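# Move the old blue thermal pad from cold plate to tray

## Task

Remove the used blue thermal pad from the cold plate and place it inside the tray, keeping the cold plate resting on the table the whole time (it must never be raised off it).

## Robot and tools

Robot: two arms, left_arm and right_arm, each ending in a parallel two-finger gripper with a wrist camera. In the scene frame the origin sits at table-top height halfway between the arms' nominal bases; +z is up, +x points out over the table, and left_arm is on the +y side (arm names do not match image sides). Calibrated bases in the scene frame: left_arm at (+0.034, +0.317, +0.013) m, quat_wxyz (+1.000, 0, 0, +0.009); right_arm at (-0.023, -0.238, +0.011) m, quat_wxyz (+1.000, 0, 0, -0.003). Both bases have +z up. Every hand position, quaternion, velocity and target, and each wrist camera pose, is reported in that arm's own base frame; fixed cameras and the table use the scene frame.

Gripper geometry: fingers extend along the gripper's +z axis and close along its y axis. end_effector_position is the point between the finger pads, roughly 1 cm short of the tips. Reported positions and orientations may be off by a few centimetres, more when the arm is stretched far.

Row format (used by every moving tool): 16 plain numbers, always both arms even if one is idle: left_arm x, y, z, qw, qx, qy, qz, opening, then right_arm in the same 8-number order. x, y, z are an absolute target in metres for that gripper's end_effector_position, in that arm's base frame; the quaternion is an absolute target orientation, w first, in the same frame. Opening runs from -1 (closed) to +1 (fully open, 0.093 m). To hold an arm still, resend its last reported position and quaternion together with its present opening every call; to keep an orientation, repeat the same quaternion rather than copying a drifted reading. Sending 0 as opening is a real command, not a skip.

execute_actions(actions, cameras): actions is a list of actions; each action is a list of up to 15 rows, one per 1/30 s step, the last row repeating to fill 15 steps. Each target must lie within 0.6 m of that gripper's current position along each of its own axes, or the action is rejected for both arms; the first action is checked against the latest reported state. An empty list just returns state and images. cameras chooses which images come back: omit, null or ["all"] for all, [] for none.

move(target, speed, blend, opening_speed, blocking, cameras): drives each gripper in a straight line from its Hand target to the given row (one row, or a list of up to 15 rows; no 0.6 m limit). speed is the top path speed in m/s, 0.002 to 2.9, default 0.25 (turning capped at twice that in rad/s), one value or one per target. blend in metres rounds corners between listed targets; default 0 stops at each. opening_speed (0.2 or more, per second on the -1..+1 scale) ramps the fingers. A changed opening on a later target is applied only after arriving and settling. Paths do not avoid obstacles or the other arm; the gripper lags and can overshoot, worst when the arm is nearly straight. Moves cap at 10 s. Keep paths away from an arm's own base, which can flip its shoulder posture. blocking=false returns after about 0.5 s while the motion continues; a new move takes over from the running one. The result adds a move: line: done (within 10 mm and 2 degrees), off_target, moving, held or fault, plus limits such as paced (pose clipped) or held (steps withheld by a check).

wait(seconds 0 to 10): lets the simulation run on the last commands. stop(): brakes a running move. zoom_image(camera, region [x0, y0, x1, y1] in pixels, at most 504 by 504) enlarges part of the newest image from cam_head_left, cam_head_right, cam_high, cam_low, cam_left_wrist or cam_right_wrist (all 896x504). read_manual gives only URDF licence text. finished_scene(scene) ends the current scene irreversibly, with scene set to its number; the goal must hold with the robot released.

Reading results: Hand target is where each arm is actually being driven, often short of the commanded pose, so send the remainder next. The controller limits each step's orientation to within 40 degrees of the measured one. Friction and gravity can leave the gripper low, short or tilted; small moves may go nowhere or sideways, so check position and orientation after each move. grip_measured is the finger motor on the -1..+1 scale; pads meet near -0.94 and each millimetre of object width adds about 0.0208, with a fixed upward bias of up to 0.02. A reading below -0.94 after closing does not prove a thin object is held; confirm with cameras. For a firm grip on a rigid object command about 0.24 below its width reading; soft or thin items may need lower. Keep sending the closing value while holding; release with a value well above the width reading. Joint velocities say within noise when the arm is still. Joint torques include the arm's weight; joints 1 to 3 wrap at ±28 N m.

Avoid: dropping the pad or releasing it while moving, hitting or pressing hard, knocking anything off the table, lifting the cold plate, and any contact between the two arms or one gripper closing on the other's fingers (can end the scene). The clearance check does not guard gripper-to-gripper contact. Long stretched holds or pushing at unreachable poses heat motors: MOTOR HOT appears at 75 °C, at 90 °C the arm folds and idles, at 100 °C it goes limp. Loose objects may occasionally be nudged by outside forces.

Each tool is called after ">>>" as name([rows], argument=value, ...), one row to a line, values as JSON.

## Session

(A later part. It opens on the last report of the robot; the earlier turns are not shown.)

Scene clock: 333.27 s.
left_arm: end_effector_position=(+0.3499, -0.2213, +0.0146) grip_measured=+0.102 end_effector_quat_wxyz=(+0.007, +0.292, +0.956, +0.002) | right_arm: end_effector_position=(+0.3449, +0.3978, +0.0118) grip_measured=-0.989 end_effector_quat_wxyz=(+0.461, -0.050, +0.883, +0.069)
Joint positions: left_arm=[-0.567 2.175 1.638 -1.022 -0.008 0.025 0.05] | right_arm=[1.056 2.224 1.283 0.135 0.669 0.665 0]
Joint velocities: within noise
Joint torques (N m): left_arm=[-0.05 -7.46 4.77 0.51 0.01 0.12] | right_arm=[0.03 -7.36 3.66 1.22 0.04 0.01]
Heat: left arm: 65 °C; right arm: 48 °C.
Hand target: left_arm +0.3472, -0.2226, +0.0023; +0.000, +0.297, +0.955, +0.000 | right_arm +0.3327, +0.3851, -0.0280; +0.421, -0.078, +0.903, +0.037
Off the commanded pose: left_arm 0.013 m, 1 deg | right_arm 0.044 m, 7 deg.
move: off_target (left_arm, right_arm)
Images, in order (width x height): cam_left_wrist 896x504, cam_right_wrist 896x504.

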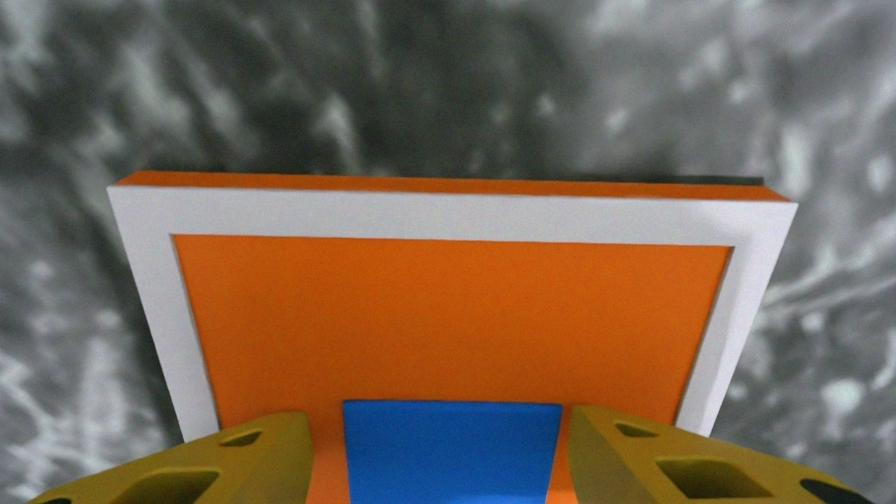

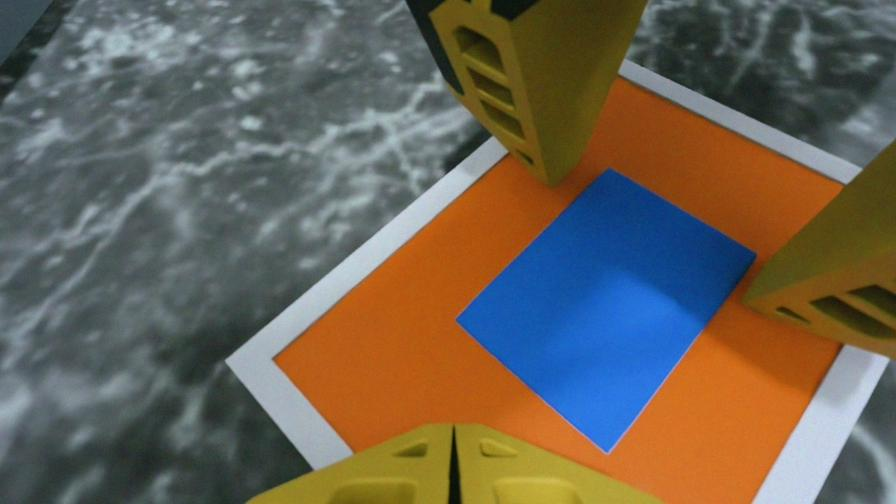

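>>> move([
  [0.3472,-0.2235,-0.004,0,0.297,0.955,0,0.1,0.334,0.387,-0.03,0.421,-0.079,0.903,0.037,-1],
  [0.3472,-0.2235,-0.004,0,0.297,0.955,0,-1,0.334,0.387,-0.03,0.421,-0.079,0.903,0.037,-1],
], speed=0.025, opening_speed=0.4, cameras=["cam_left_wrist","cam_right_wrist"])

Scene clock: 341.73 s.
left_arm: end_effector_position=(+0.3500, -0.2236, +0.0137) grip_measured=-0.972 end_effector_quat_wxyz=(+0.009, +0.292, +0.956, -0.003) | right_arm: end_effector_position=(+0.3449, +0.3978, +0.0118) grip_measured=-0.989 end_effector_quat_wxyz=(+0.461, -0.050, +0.883, +0.069)
Joint positions: left_arm=[-0.568 2.175 1.634 -1.012 0.002 0.025 0] | right_arm=[1.056 2.224 1.283 0.135 0.669 0.665 0]
Joint velocities: within noise
Joint torques (N m): left_arm=[-0.34 -6.93 3.95 0.67 -0.14 0.08] | right_arm=[0.02 -7.38 3.66 1.22 0.04 0.01]
Heat: left arm: 65 °C; right arm: 47 °C.
Hand target: left_arm +0.3467, -0.2231, -0.0035; +0.000, +0.297, +0.955, +0.000 | right_arm +0.3327, +0.3851, -0.0280; +0.421, -0.078, +0.903, +0.037
Off the commanded pose: left_arm 0.018 m, 1 deg | right_arm 0.044 m, 7 deg.
move: off_target (left_arm, right_arm); target 2's new opening was sent with left_arm's hand 0.018 m and 1 deg from that target
Images, in order (width x height): cam_left_wrist 896x504, cam_right_wrist 896x504.

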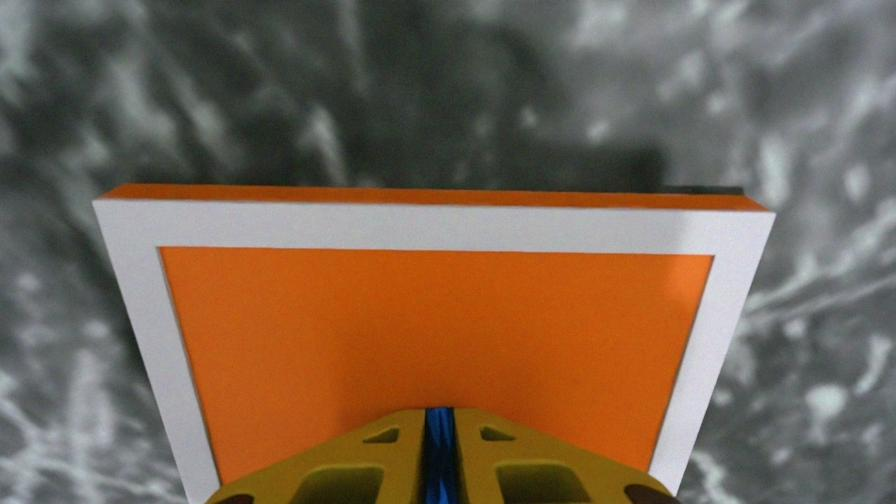

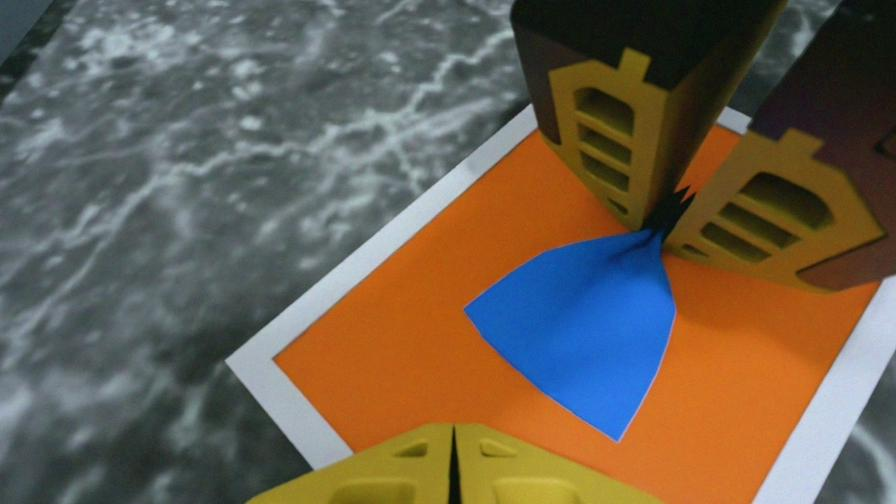

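>>> move([
  [0.344,-0.2205,0.026,0,0.297,0.955,0,-1,0.334,0.387,-0.03,0.421,-0.079,0.903,0.037,-1],
], speed=0.02, cameras=["cam_left_wrist","cam_right_wrist","cam_low"])

>>> zoom_image(camera="cam_low", region=[450, 240, 530, 310])

Scene clock: 347.97 s.
left_arm: end_effector_position=(+0.3489, -0.2229, +0.0142) grip_measured=-0.974 end_effector_quat_wxyz=(+0.006, +0.292, +0.956, -0.003) | right_arm: end_effector_position=(+0.3449, +0.3978, +0.0118) grip_measured=-0.989 end_effector_quat_wxyz=(+0.461, -0.050, +0.883, +0.069)
Joint positions: left_arm=[-0.568 2.175 1.636 -1.019 0.002 0.025 0] | right_arm=[1.056 2.224 1.283 0.135 0.669 0.665 0]
Joint velocities: within noise
Joint torques (N m): left_arm=[-0.1 -10.82 7.57 -0.25 -0.02 0.07] | right_arm=[0.03 -7.38 3.66 1.21 0.04 0.01]
Heat: left arm: 64 °C; right arm: 47 °C.
Hand target: left_arm +0.3441, -0.2205, +0.0257; +0.000, +0.297, +0.955, +0.000 | right_arm +0.3327, +0.3851, -0.0280; +0.421, -0.078, +0.903, +0.037
Off the commanded pose: left_arm 0.013 m, 1 deg | right_arm 0.044 m, 7 deg.
move: off_target (left_arm, right_arm)
Images, in order (width x height): cam_low 896x504, cam_left_wrist 896x504, cam_right_wrist 896x504.

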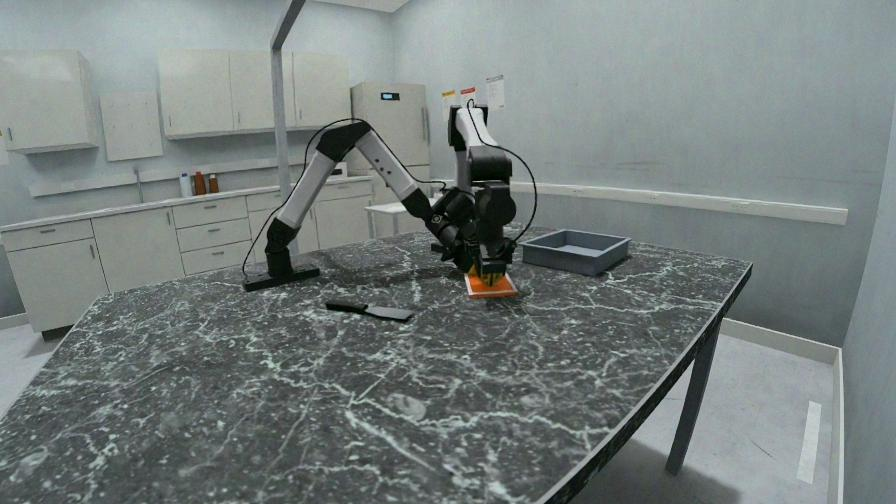

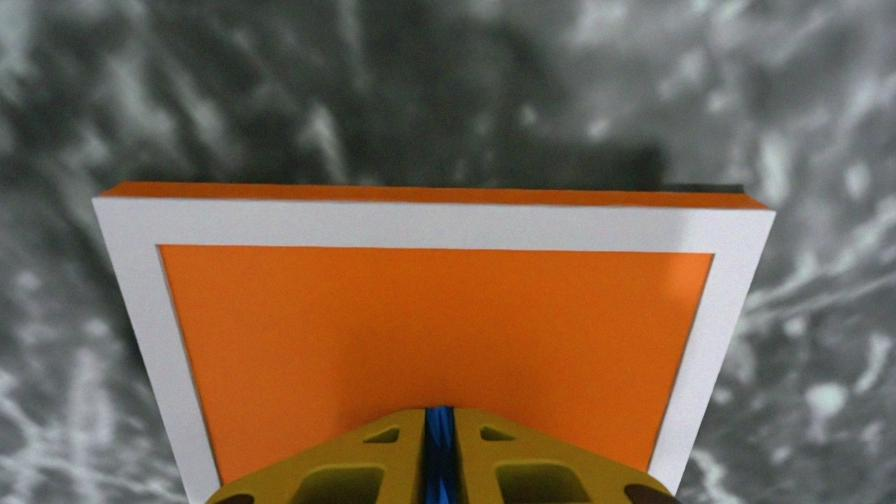

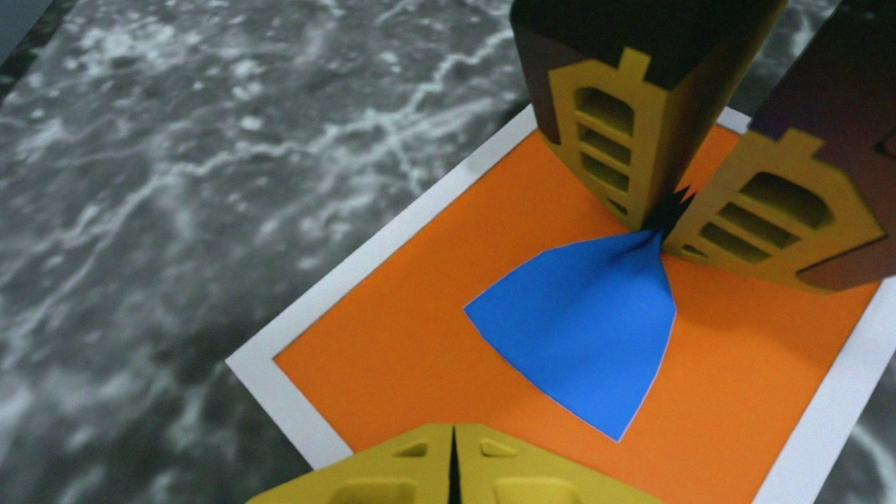

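Scaled by 6.300 from the camera's 896x504 image, which has a finer 1280x720 frame.

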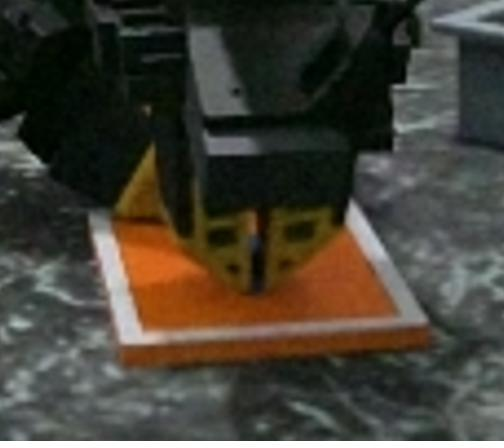

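>>> move([
  [0.344,-0.2205,0.035,0,0.297,0.955,0,-1,0.334,0.387,-0.03,0.421,-0.079,0.903,0.037,-1],
], speed=0.01, cameras=["cam_left_wrist","cam_right_wrist","cam_low"])

>>> zoom_image(camera="cam_low", region=[450, 240, 530, 310])

Scene clock: 352.67 s.
left_arm: end_effector_position=(+0.3472, -0.2218, +0.0151) grip_measured=-0.974 end_effector_quat_wxyz=(+0.001, +0.292, +0.956, -0.001) | right_arm: end_effector_position=(+0.3449, +0.3977, +0.0118) grip_measured=-0.989 end_effector_quat_wxyz=(+0.461, -0.050, +0.883, +0.068)
Joint positions: left_arm=[-0.568 2.175 1.639 -1.033 0.002 0.025 0] | right_arm=[1.056 2.224 1.283 0.135 0.669 0.665 0]
Joint velocities: within noise
Joint torques (N m): left_arm=[0.01 -11.96 8.99 -0.46 -0.08 0.05] | right_arm=[0.01 -7.38 3.66 1.21 0.04 0.01]
Heat: left arm: 65 °C; right arm: 47 °C.
Hand target: left_arm +0.3440, -0.2205, +0.0344; +0.001, +0.297, +0.955, +0.000 | right_arm +0.3328, +0.3850, -0.0280; +0.421, -0.078, +0.903, +0.037
Off the commanded pose: left_arm 0.020 m, 1 deg | right_arm 0.045 m, 7 deg.
move: off_target (left_arm, right_arm)
Images, in order (width x height): cam_low 896x504, cam_left_wrist 896x504, cam_right_wrist 896x504.

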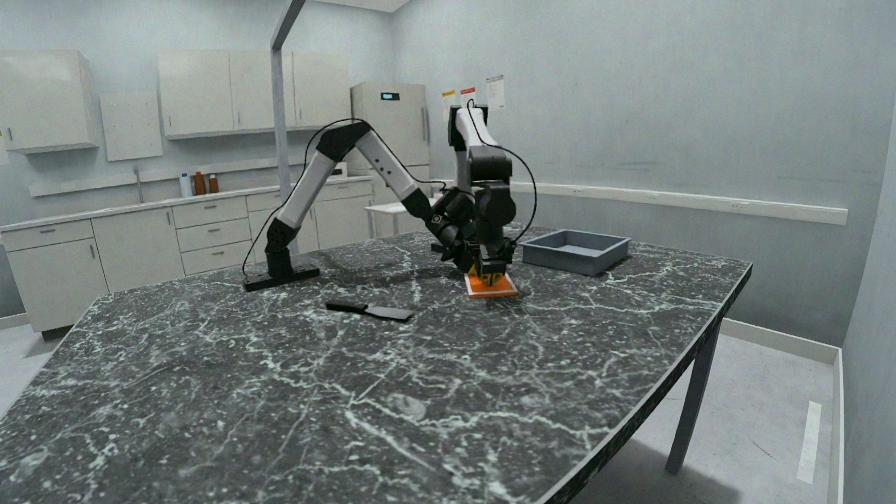

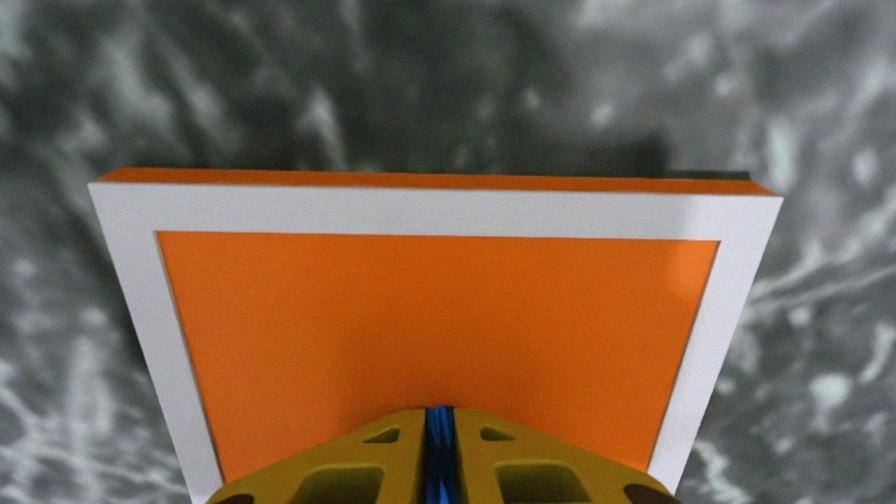

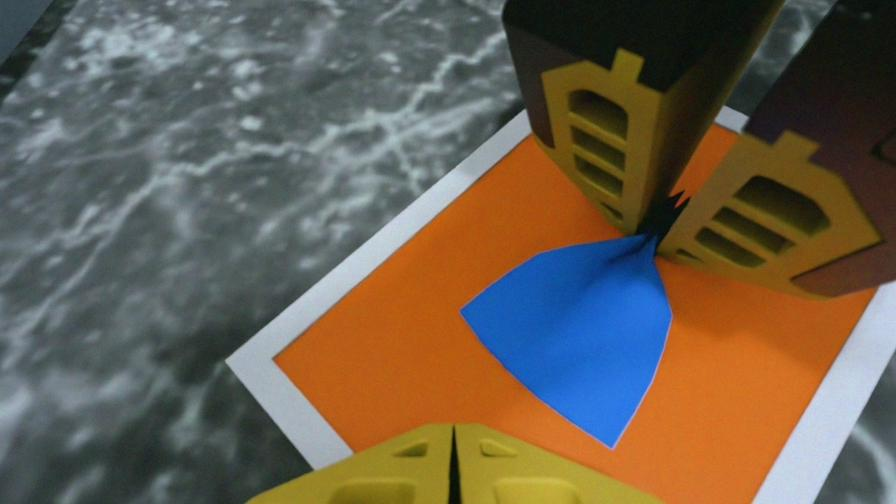

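Scaled by 6.300 from the camera's 896x504 image, which has a finer 1280x720 frame.

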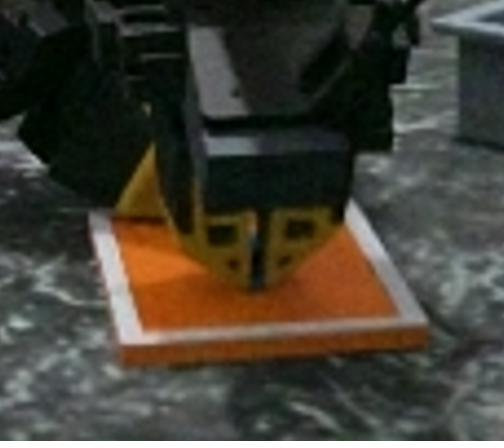

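>>> move([
  [0.345,-0.221,0.043,0,0.297,0.955,0,-1,0.334,0.387,-0.03,0.421,-0.079,0.903,0.037,-1],
], speed=0.01, cameras=["cam_left_wrist","cam_right_wrist","cam_low"])

>>> zoom_image(camera="cam_low", region=[450, 240, 530, 310])

Scene clock: 356.90 s.
left_arm: end_effector_position=(+0.3466, -0.2214, +0.0196) grip_measured=-0.974 end_effector_quat_wxyz=(-0.003, +0.292, +0.956, +0.000) | right_arm: end_effector_position=(+0.3450, +0.3983, +0.0123) grip_measured=-0.989 end_effector_quat_wxyz=(+0.462, -0.050, +0.883, +0.070)
Joint positions: left_arm=[-0.568 2.175 1.658 -1.06 0.002 0.025 0] | right_arm=[1.057 2.224 1.283 0.138 0.669 0.665 0]
Joint velocities: within noise
Joint torques (N m): left_arm=[-0.1 -12.16 9.77 -0.52 -0.1 0.06] | right_arm=[-0.03 -7.39 3.64 1.18 0.04 0.01]
Heat: left arm: 66 °C; right arm: 47 °C.
Hand target: left_arm +0.3449, -0.2209, +0.0423; +0.001, +0.297, +0.955, +0.000 | right_arm +0.3328, +0.3849, -0.0280; +0.421, -0.078, +0.903, +0.037
Off the commanded pose: left_arm 0.023 m, 1 deg | right_arm 0.045 m, 7 deg.
move: off_target (left_arm, right_arm)
Images, in order (width x height): cam_low 896x504, cam_left_wrist 896x504, cam_right_wrist 896x504.

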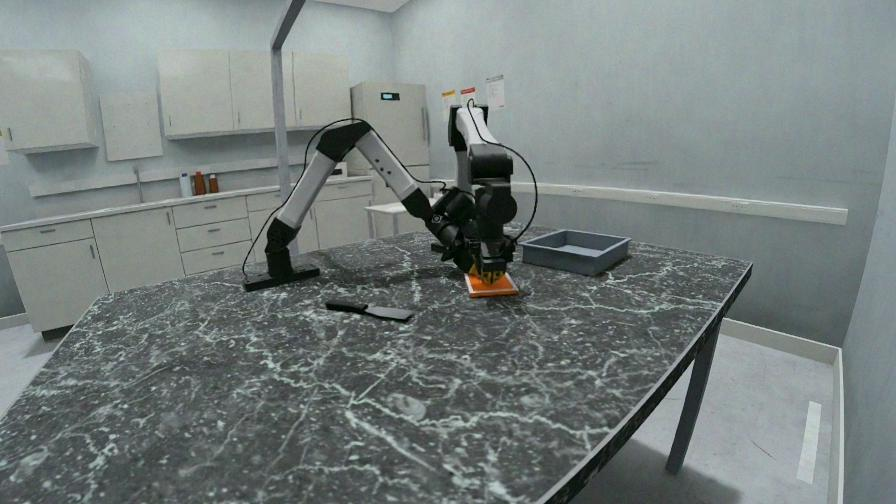

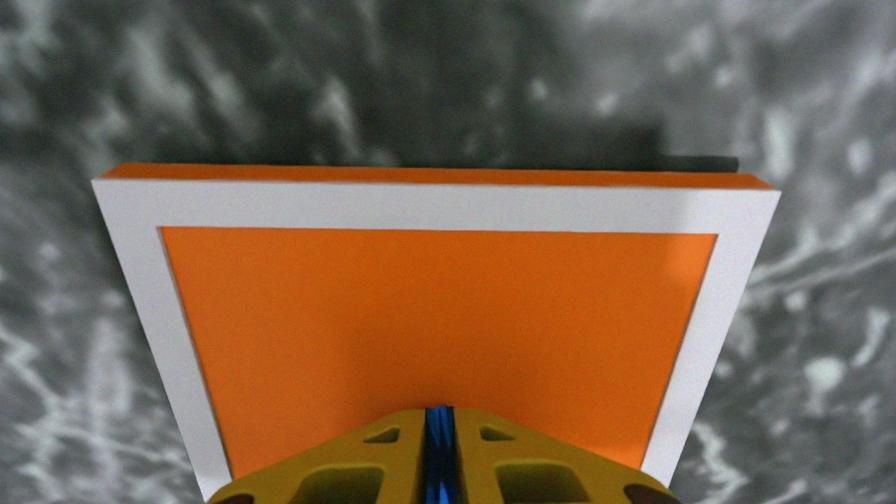

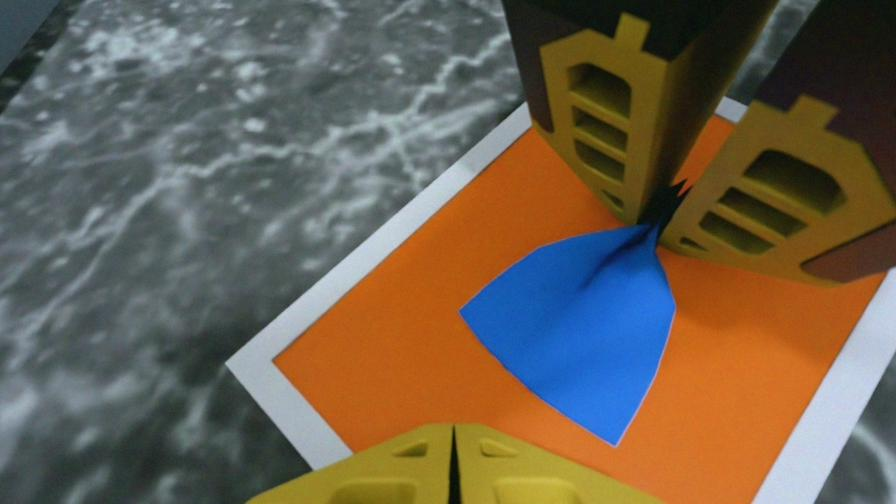

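Scaled by 6.300 from the camera's 896x504 image, which has a finer 1280x720 frame.

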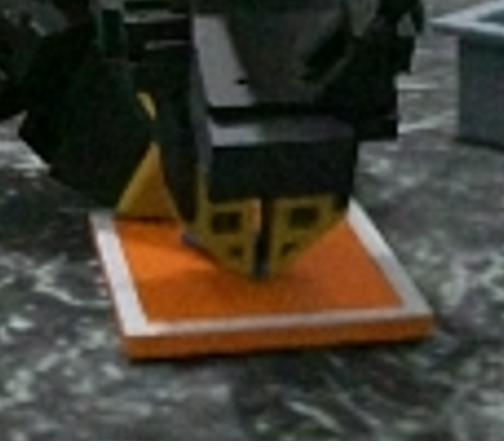

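>>> move([
  [0.346,-0.2215,0.018,0,0.297,0.955,0,-1,0.334,0.387,-0.03,0.421,-0.079,0.903,0.037,-1],
  [0.346,-0.2215,0.01,0,0.297,0.955,0,-1,0.318,0.377,-0.07,0.421,-0.079,0.903,0.037,-1],
], speed=0.03, cameras=["cam_left_wrist","cam_right_wrist","cam_low"])

>>> zoom_image(camera="cam_low", region=[450, 240, 530, 310])

Scene clock: 382.70 s.
left_arm: end_effector_position=(+0.3477, -0.2222, +0.0149) grip_measured=-0.974 end_effector_quat_wxyz=(+0.003, +0.292, +0.956, -0.002) | right_arm: end_effector_position=(+0.3430, +0.3964, +0.0093) grip_measured=-0.989 end_effector_quat_wxyz=(+0.501, -0.021, +0.859, +0.098)
Joint positions: left_arm=[-0.568 2.175 1.639 -1.029 0.002 0.025 0] | right_arm=[1.072 2.243 1.191 0.36 0.724 0.672 0]
Joint velocities: within noise
Joint torques (N m): left_arm=[-0.12 -8.88 5.3 0.37 -0.04 0.05] | right_arm=[0.61 -4.78 1.25 0.39 -0.43 0.19]
Heat: left arm: 70 °C; right arm: 46 °C.
Hand target: left_arm +0.3460, -0.2215, +0.0101; +0.000, +0.297, +0.955, +0.000 | right_arm +0.3146, +0.3698, -0.0627; +0.422, -0.076, +0.903, +0.038
Off the commanded pose: left_arm 0.005 m, 1 deg | right_arm 0.085 m, 14 deg.
move: off_target (right_arm)
Images, in order (width x height): cam_low 896x504, cam_left_wrist 896x504, cam_right_wrist 896x504.

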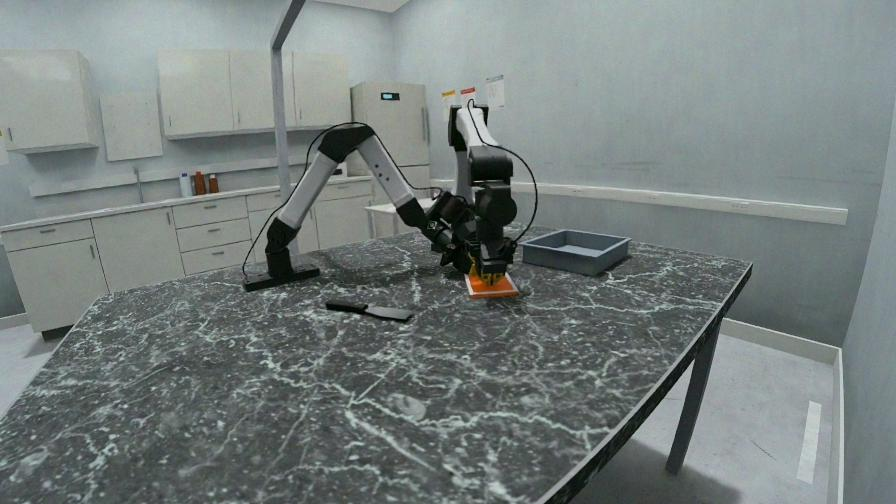

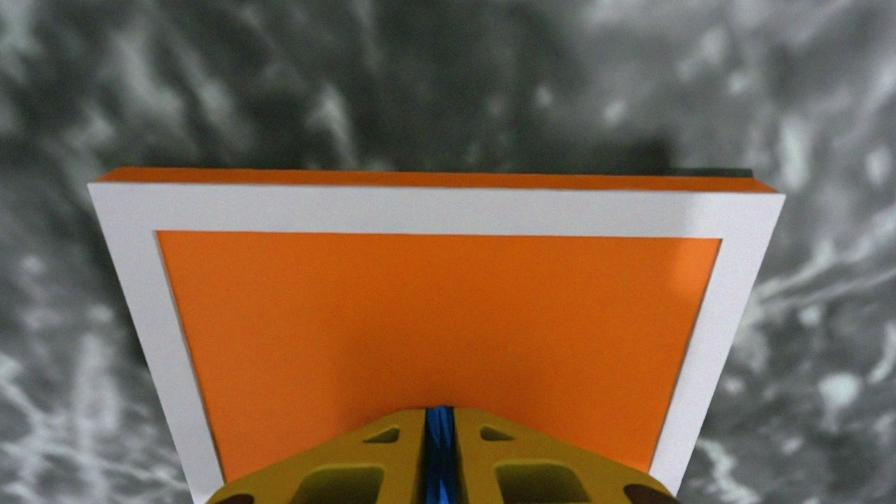

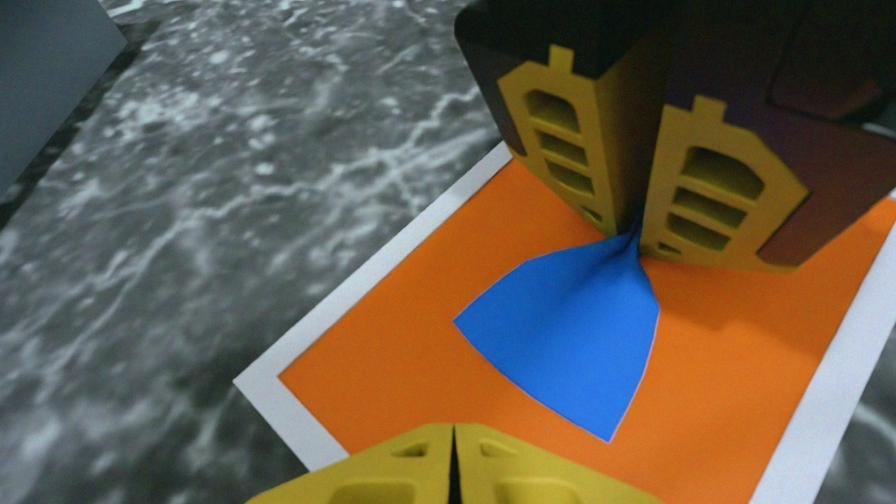

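Scaled by 6.300 from the camera's 896x504 image, which has a finer 1280x720 frame.

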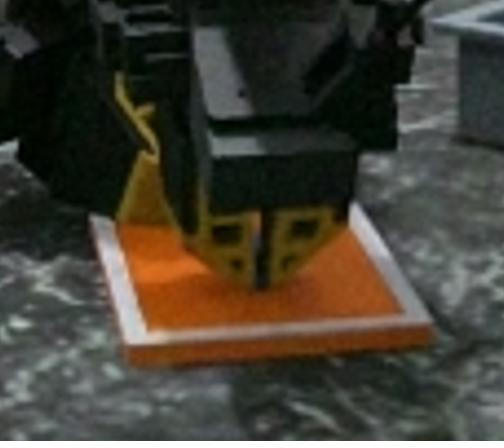

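>>> move([
  [0.336,-0.2155,0.030,0,0.297,0.955,0,-1,0.318,0.377,-0.07,0.421,-0.079,0.903,0.037,-1],
], speed=0.015, cameras=["cam_left_wrist","cam_right_wrist","cam_low"])

>>> zoom_image(camera="cam_low", region=[450, 240, 530, 310])

Scene clock: 390.03 s.
left_arm: end_effector_position=(+0.3455, -0.2208, +0.0150) grip_measured=-0.974 end_effector_quat_wxyz=(+0.003, +0.292, +0.956, -0.002) | right_arm: end_effector_position=(+0.3426, +0.3956, +0.0092) grip_measured=-0.989 end_effector_quat_wxyz=(+0.505, -0.017, +0.856, +0.105)
Joint positions: left_arm=[-0.568 2.163 1.62 -1.02 0.002 0.025 0] | right_arm=[1.072 2.244 1.174 0.397 0.724 0.672 0]
Joint velocities: within noise
Joint torques (N m): left_arm=[-0.18 -13 4.71 -0.13 -0.04 0.08] | right_arm=[0.62 -4.93 2.13 0.12 -0.44 0.16]
Heat: left arm: 70 °C; right arm: 46 °C.
Hand target: left_arm +0.3363, -0.2157, +0.0292; +0.000, +0.297, +0.955, +0.000 | right_arm +0.3143, +0.3693, -0.0626; +0.424, -0.076, +0.902, +0.039
Off the commanded pose: left_arm 0.019 m, 1 deg | right_arm 0.085 m, 15 deg.
move: off_target (left_arm, right_arm)
Images, in order (width x height): cam_low 896x504, cam_left_wrist 896x504, cam_right_wrist 896x504.

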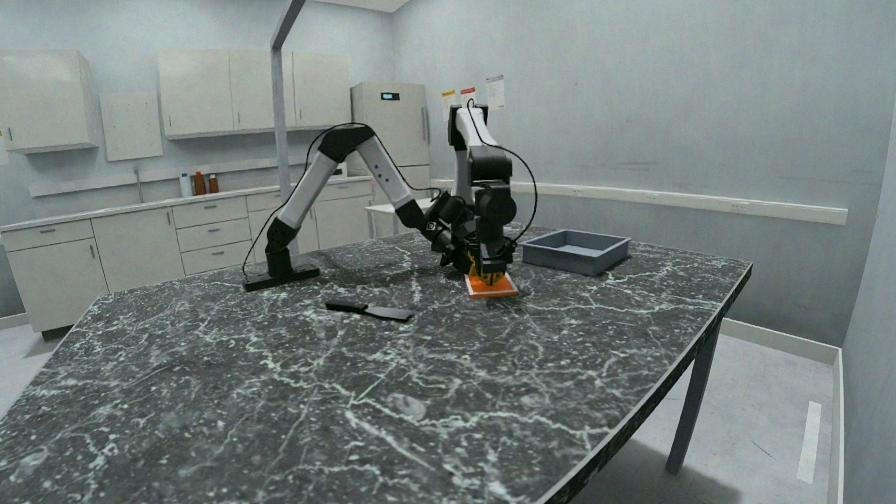

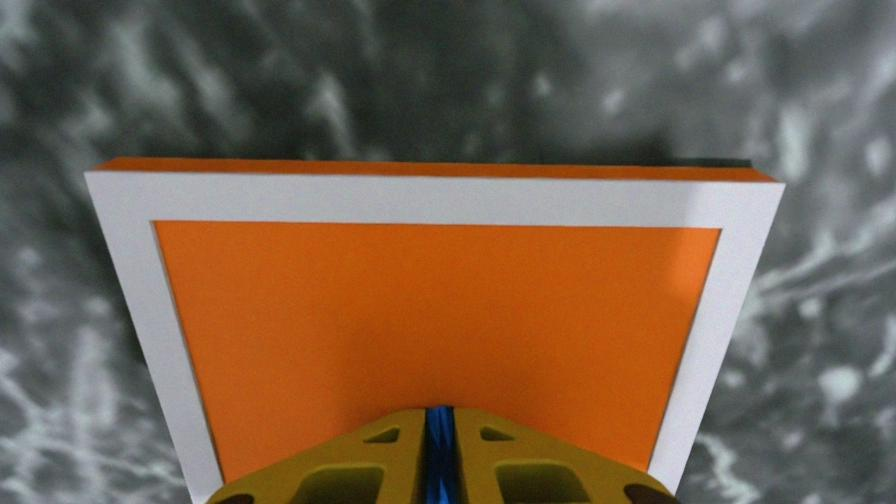

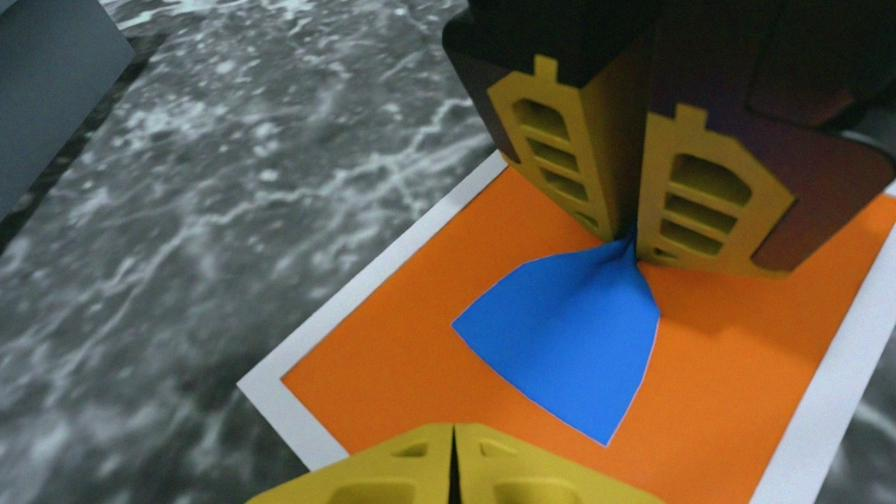

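Scaled by 6.300 from the camera's 896x504 image, which has a finer 1280x720 frame.

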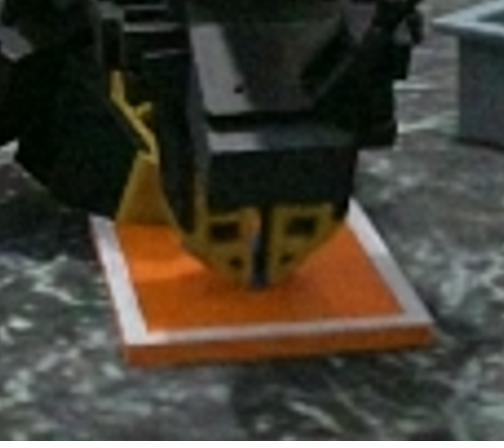

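>>> move([
  [0.338,-0.2165,0.040,0,0.297,0.955,0,-1,0.318,0.377,-0.07,0.421,-0.079,0.903,0.037,-1],
], speed=0.015, cameras=["cam_left_wrist","cam_right_wrist","cam_low"])

>>> zoom_image(camera="cam_low", region=[450, 240, 530, 310])

Scene clock: 394.73 s.
left_arm: end_effector_position=(+0.3453, -0.2206, +0.0150) grip_measured=-0.974 end_effector_quat_wxyz=(+0.003, +0.292, +0.956, -0.002) | right_arm: end_effector_position=(+0.3426, +0.3956, +0.0092) grip_measured=-0.989 end_effector_quat_wxyz=(+0.506, -0.016, +0.856, +0.106)
Joint positions: left_arm=[-0.568 2.163 1.62 -1.022 0.002 0.025 0] | right_arm=[1.072 2.244 1.172 0.401 0.724 0.672 0]
Joint velocities: within noise
Joint torques (N m): left_arm=[-0.09 -13.26 8.12 -0.54 -0.1 0.15] | right_arm=[0.61 -4.96 2.19 0.1 -0.44 0.16]
Heat: left arm: 70 °C; right arm: 46 °C.
Hand target: left_arm +0.3383, -0.2167, +0.0387; +0.001, +0.297, +0.955, +0.000 | right_arm +0.3142, +0.3692, -0.0626; +0.424, -0.076, +0.902, +0.039
Off the commanded pose: left_arm 0.026 m, 1 deg | right_arm 0.085 m, 15 deg.
move: off_target (left_arm, right_arm)
Images, in order (width x height): cam_low 896x504, cam_left_wrist 896x504, cam_right_wrist 896x504.

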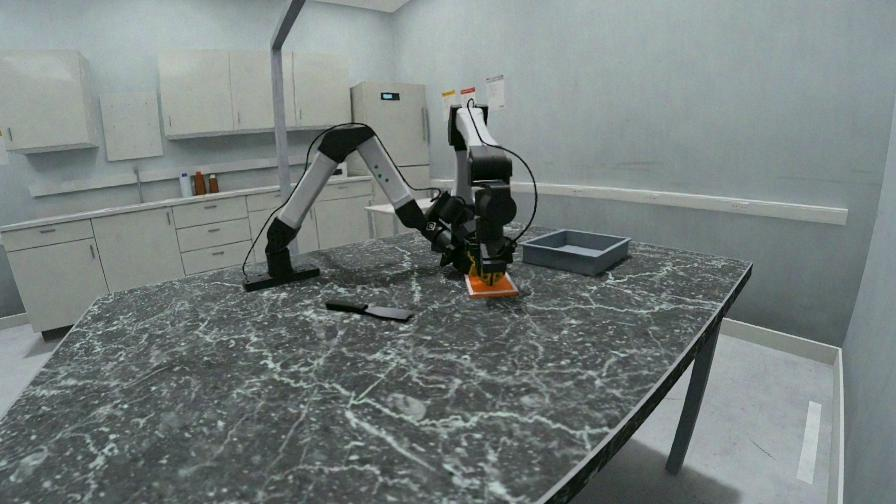

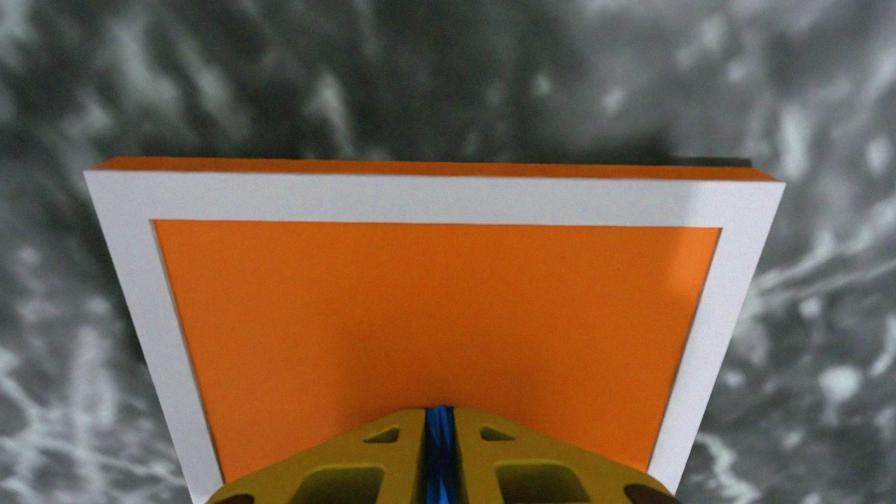

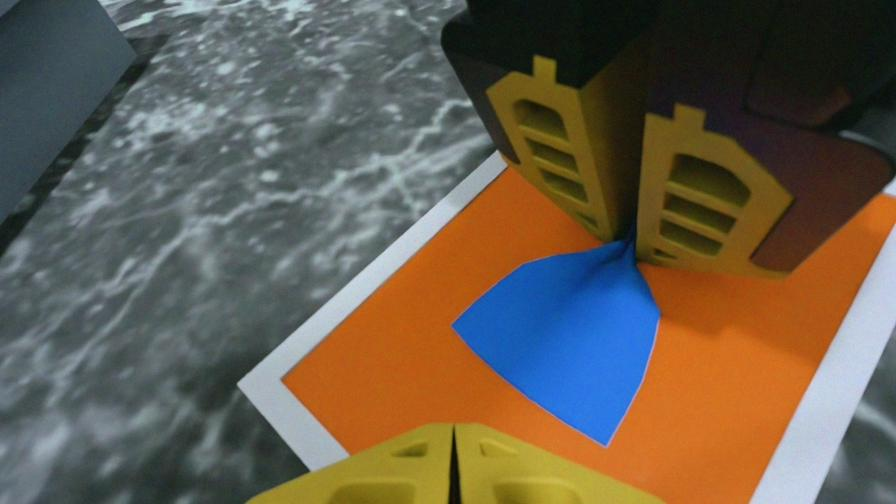

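Scaled by 6.300 from the camera's 896x504 image, which has a finer 1280x720 frame.

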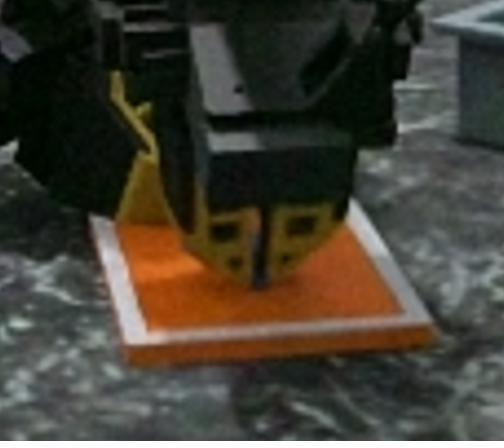

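>>> move([
  [0.338,-0.2165,0.046,0,0.297,0.955,0,-1,0.318,0.377,-0.07,0.421,-0.079,0.903,0.037,-1],
], speed=0.01, cameras=["cam_left_wrist","cam_right_wrist"])

>>> move([
  [0.338,-0.2165,0.052,0,0.297,0.955,0,-1,0.318,0.377,-0.07,0.421,-0.079,0.903,0.037,-1],
], speed=0.01, cameras=["cam_left_wrist","cam_right_wrist","cam_low"])

>>> zoom_image(camera="cam_low", region=[450, 240, 530, 310])

Scene clock: 400.93 s.
left_arm: end_effector_position=(+0.3448, -0.2203, +0.0169) grip_measured=-0.974 end_effector_quat_wxyz=(+0.002, +0.292, +0.956, -0.002) | right_arm: end_effector_position=(+0.3421, +0.3955, +0.0092) grip_measured=-0.989 end_effector_quat_wxyz=(+0.505, -0.018, +0.856, +0.106)
Joint positions: left_arm=[-0.568 2.16 1.624 -1.03 0.002 0.025 0] | right_arm=[1.073 2.242 1.171 0.398 0.723 0.671 0]
Joint velocities: within noise
Joint torques (N m): left_arm=[0.02 -13.46 8.95 -0.69 -0.04 0.13] | right_arm=[0.55 -4.82 2.22 0.11 -0.44 0.17]
Heat: left arm: 72 °C; right arm: 46 °C.
Hand target: left_arm +0.3382, -0.2166, +0.0444; +0.001, +0.297, +0.955, +0.000 | right_arm +0.3141, +0.3692, -0.0625; +0.424, -0.076, +0.902, +0.039
Off the commanded pose: left_arm 0.030 m, 1 deg | right_arm 0.085 m, 15 deg.
move: off_target (left_arm, right_arm)
Images, in order (width x height): cam_left_wrist 896x504, cam_right_wrist 896x504.

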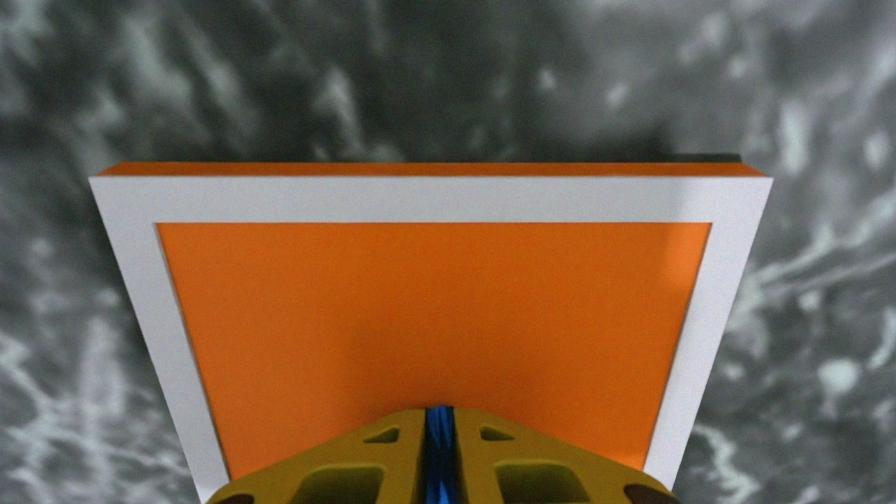

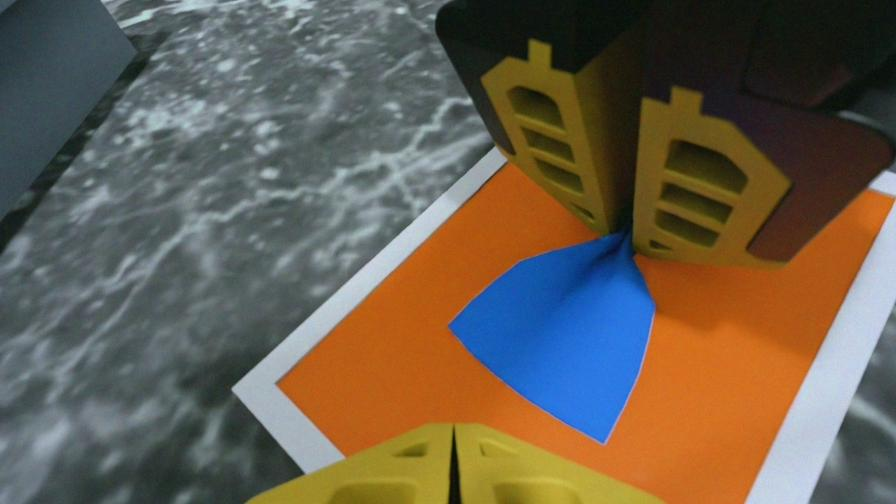

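Scene clock: 402.47 s.
left_arm: end_effector_position=(+0.3442, -0.2199, +0.0192) grip_measured=-0.974 end_effector_quat_wxyz=(-0.001, +0.292, +0.956, -0.001) | right_arm: end_effector_position=(+0.3415, +0.3957, +0.0092) grip_measured=-0.989 end_effector_quat_wxyz=(+0.505, -0.019, +0.856, +0.105)
Joint positions: left_arm=[-0.568 2.16 1.634 -1.045 0.002 0.025 0] | right_arm=[1.074 2.241 1.17 0.397 0.723 0.67 0]
Joint velocities: within noise
Joint torques (N m): left_arm=[-0.08 -13.7 9.59 -0.72 -0.06 0.15] | right_arm=[0.49 -4.75 2.28 0.15 -0.43 0.18]
Heat: left arm: 72 °C; right arm: 46 °C.
Hand target: left_arm +0.3381, -0.2166, +0.0501; +0.001, +0.297, +0.955, +0.000 | right_arm +0.3141, +0.3693, -0.0624; +0.424, -0.076, +0.902, +0.039
Off the commanded pose: left_arm 0.034 m, 1 deg | right_arm 0.085 m, 15 deg.
move: off_target (left_arm, right_arm)
Images, in order (width x height): cam_low 896x504, cam_left_wrist 896x504, cam_right_wrist 896x504.

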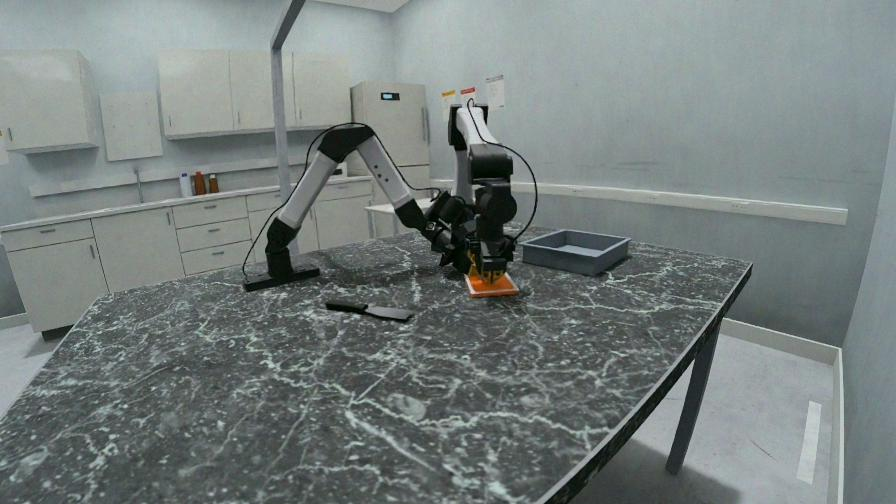

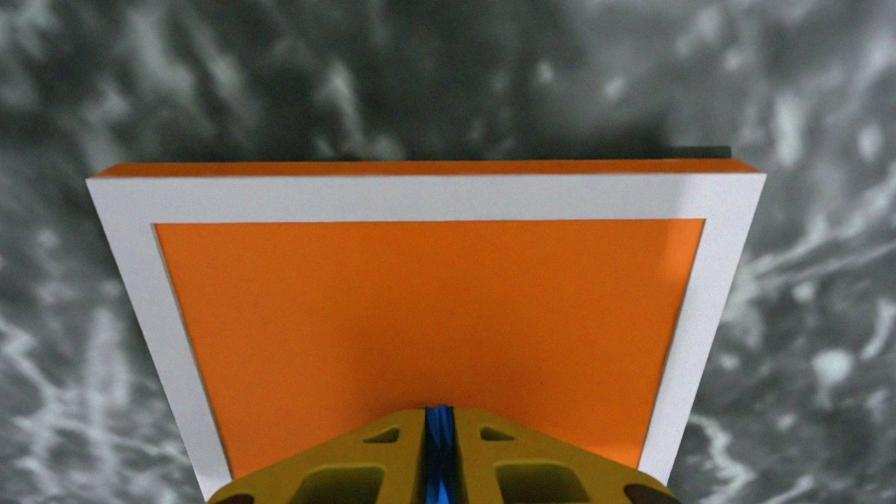

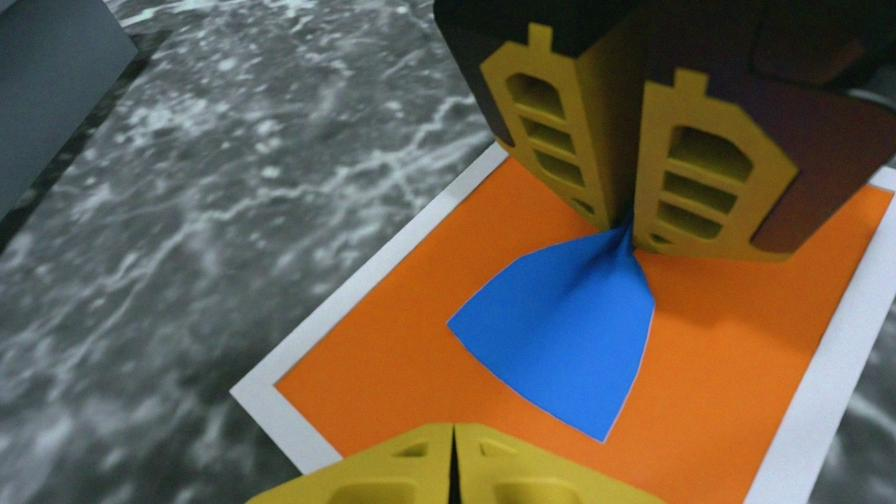

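Scaled by 6.300 from the camera's 896x504 image, which has a finer 1280x720 frame.

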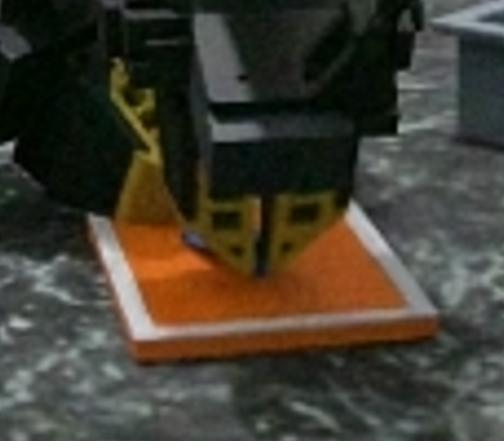

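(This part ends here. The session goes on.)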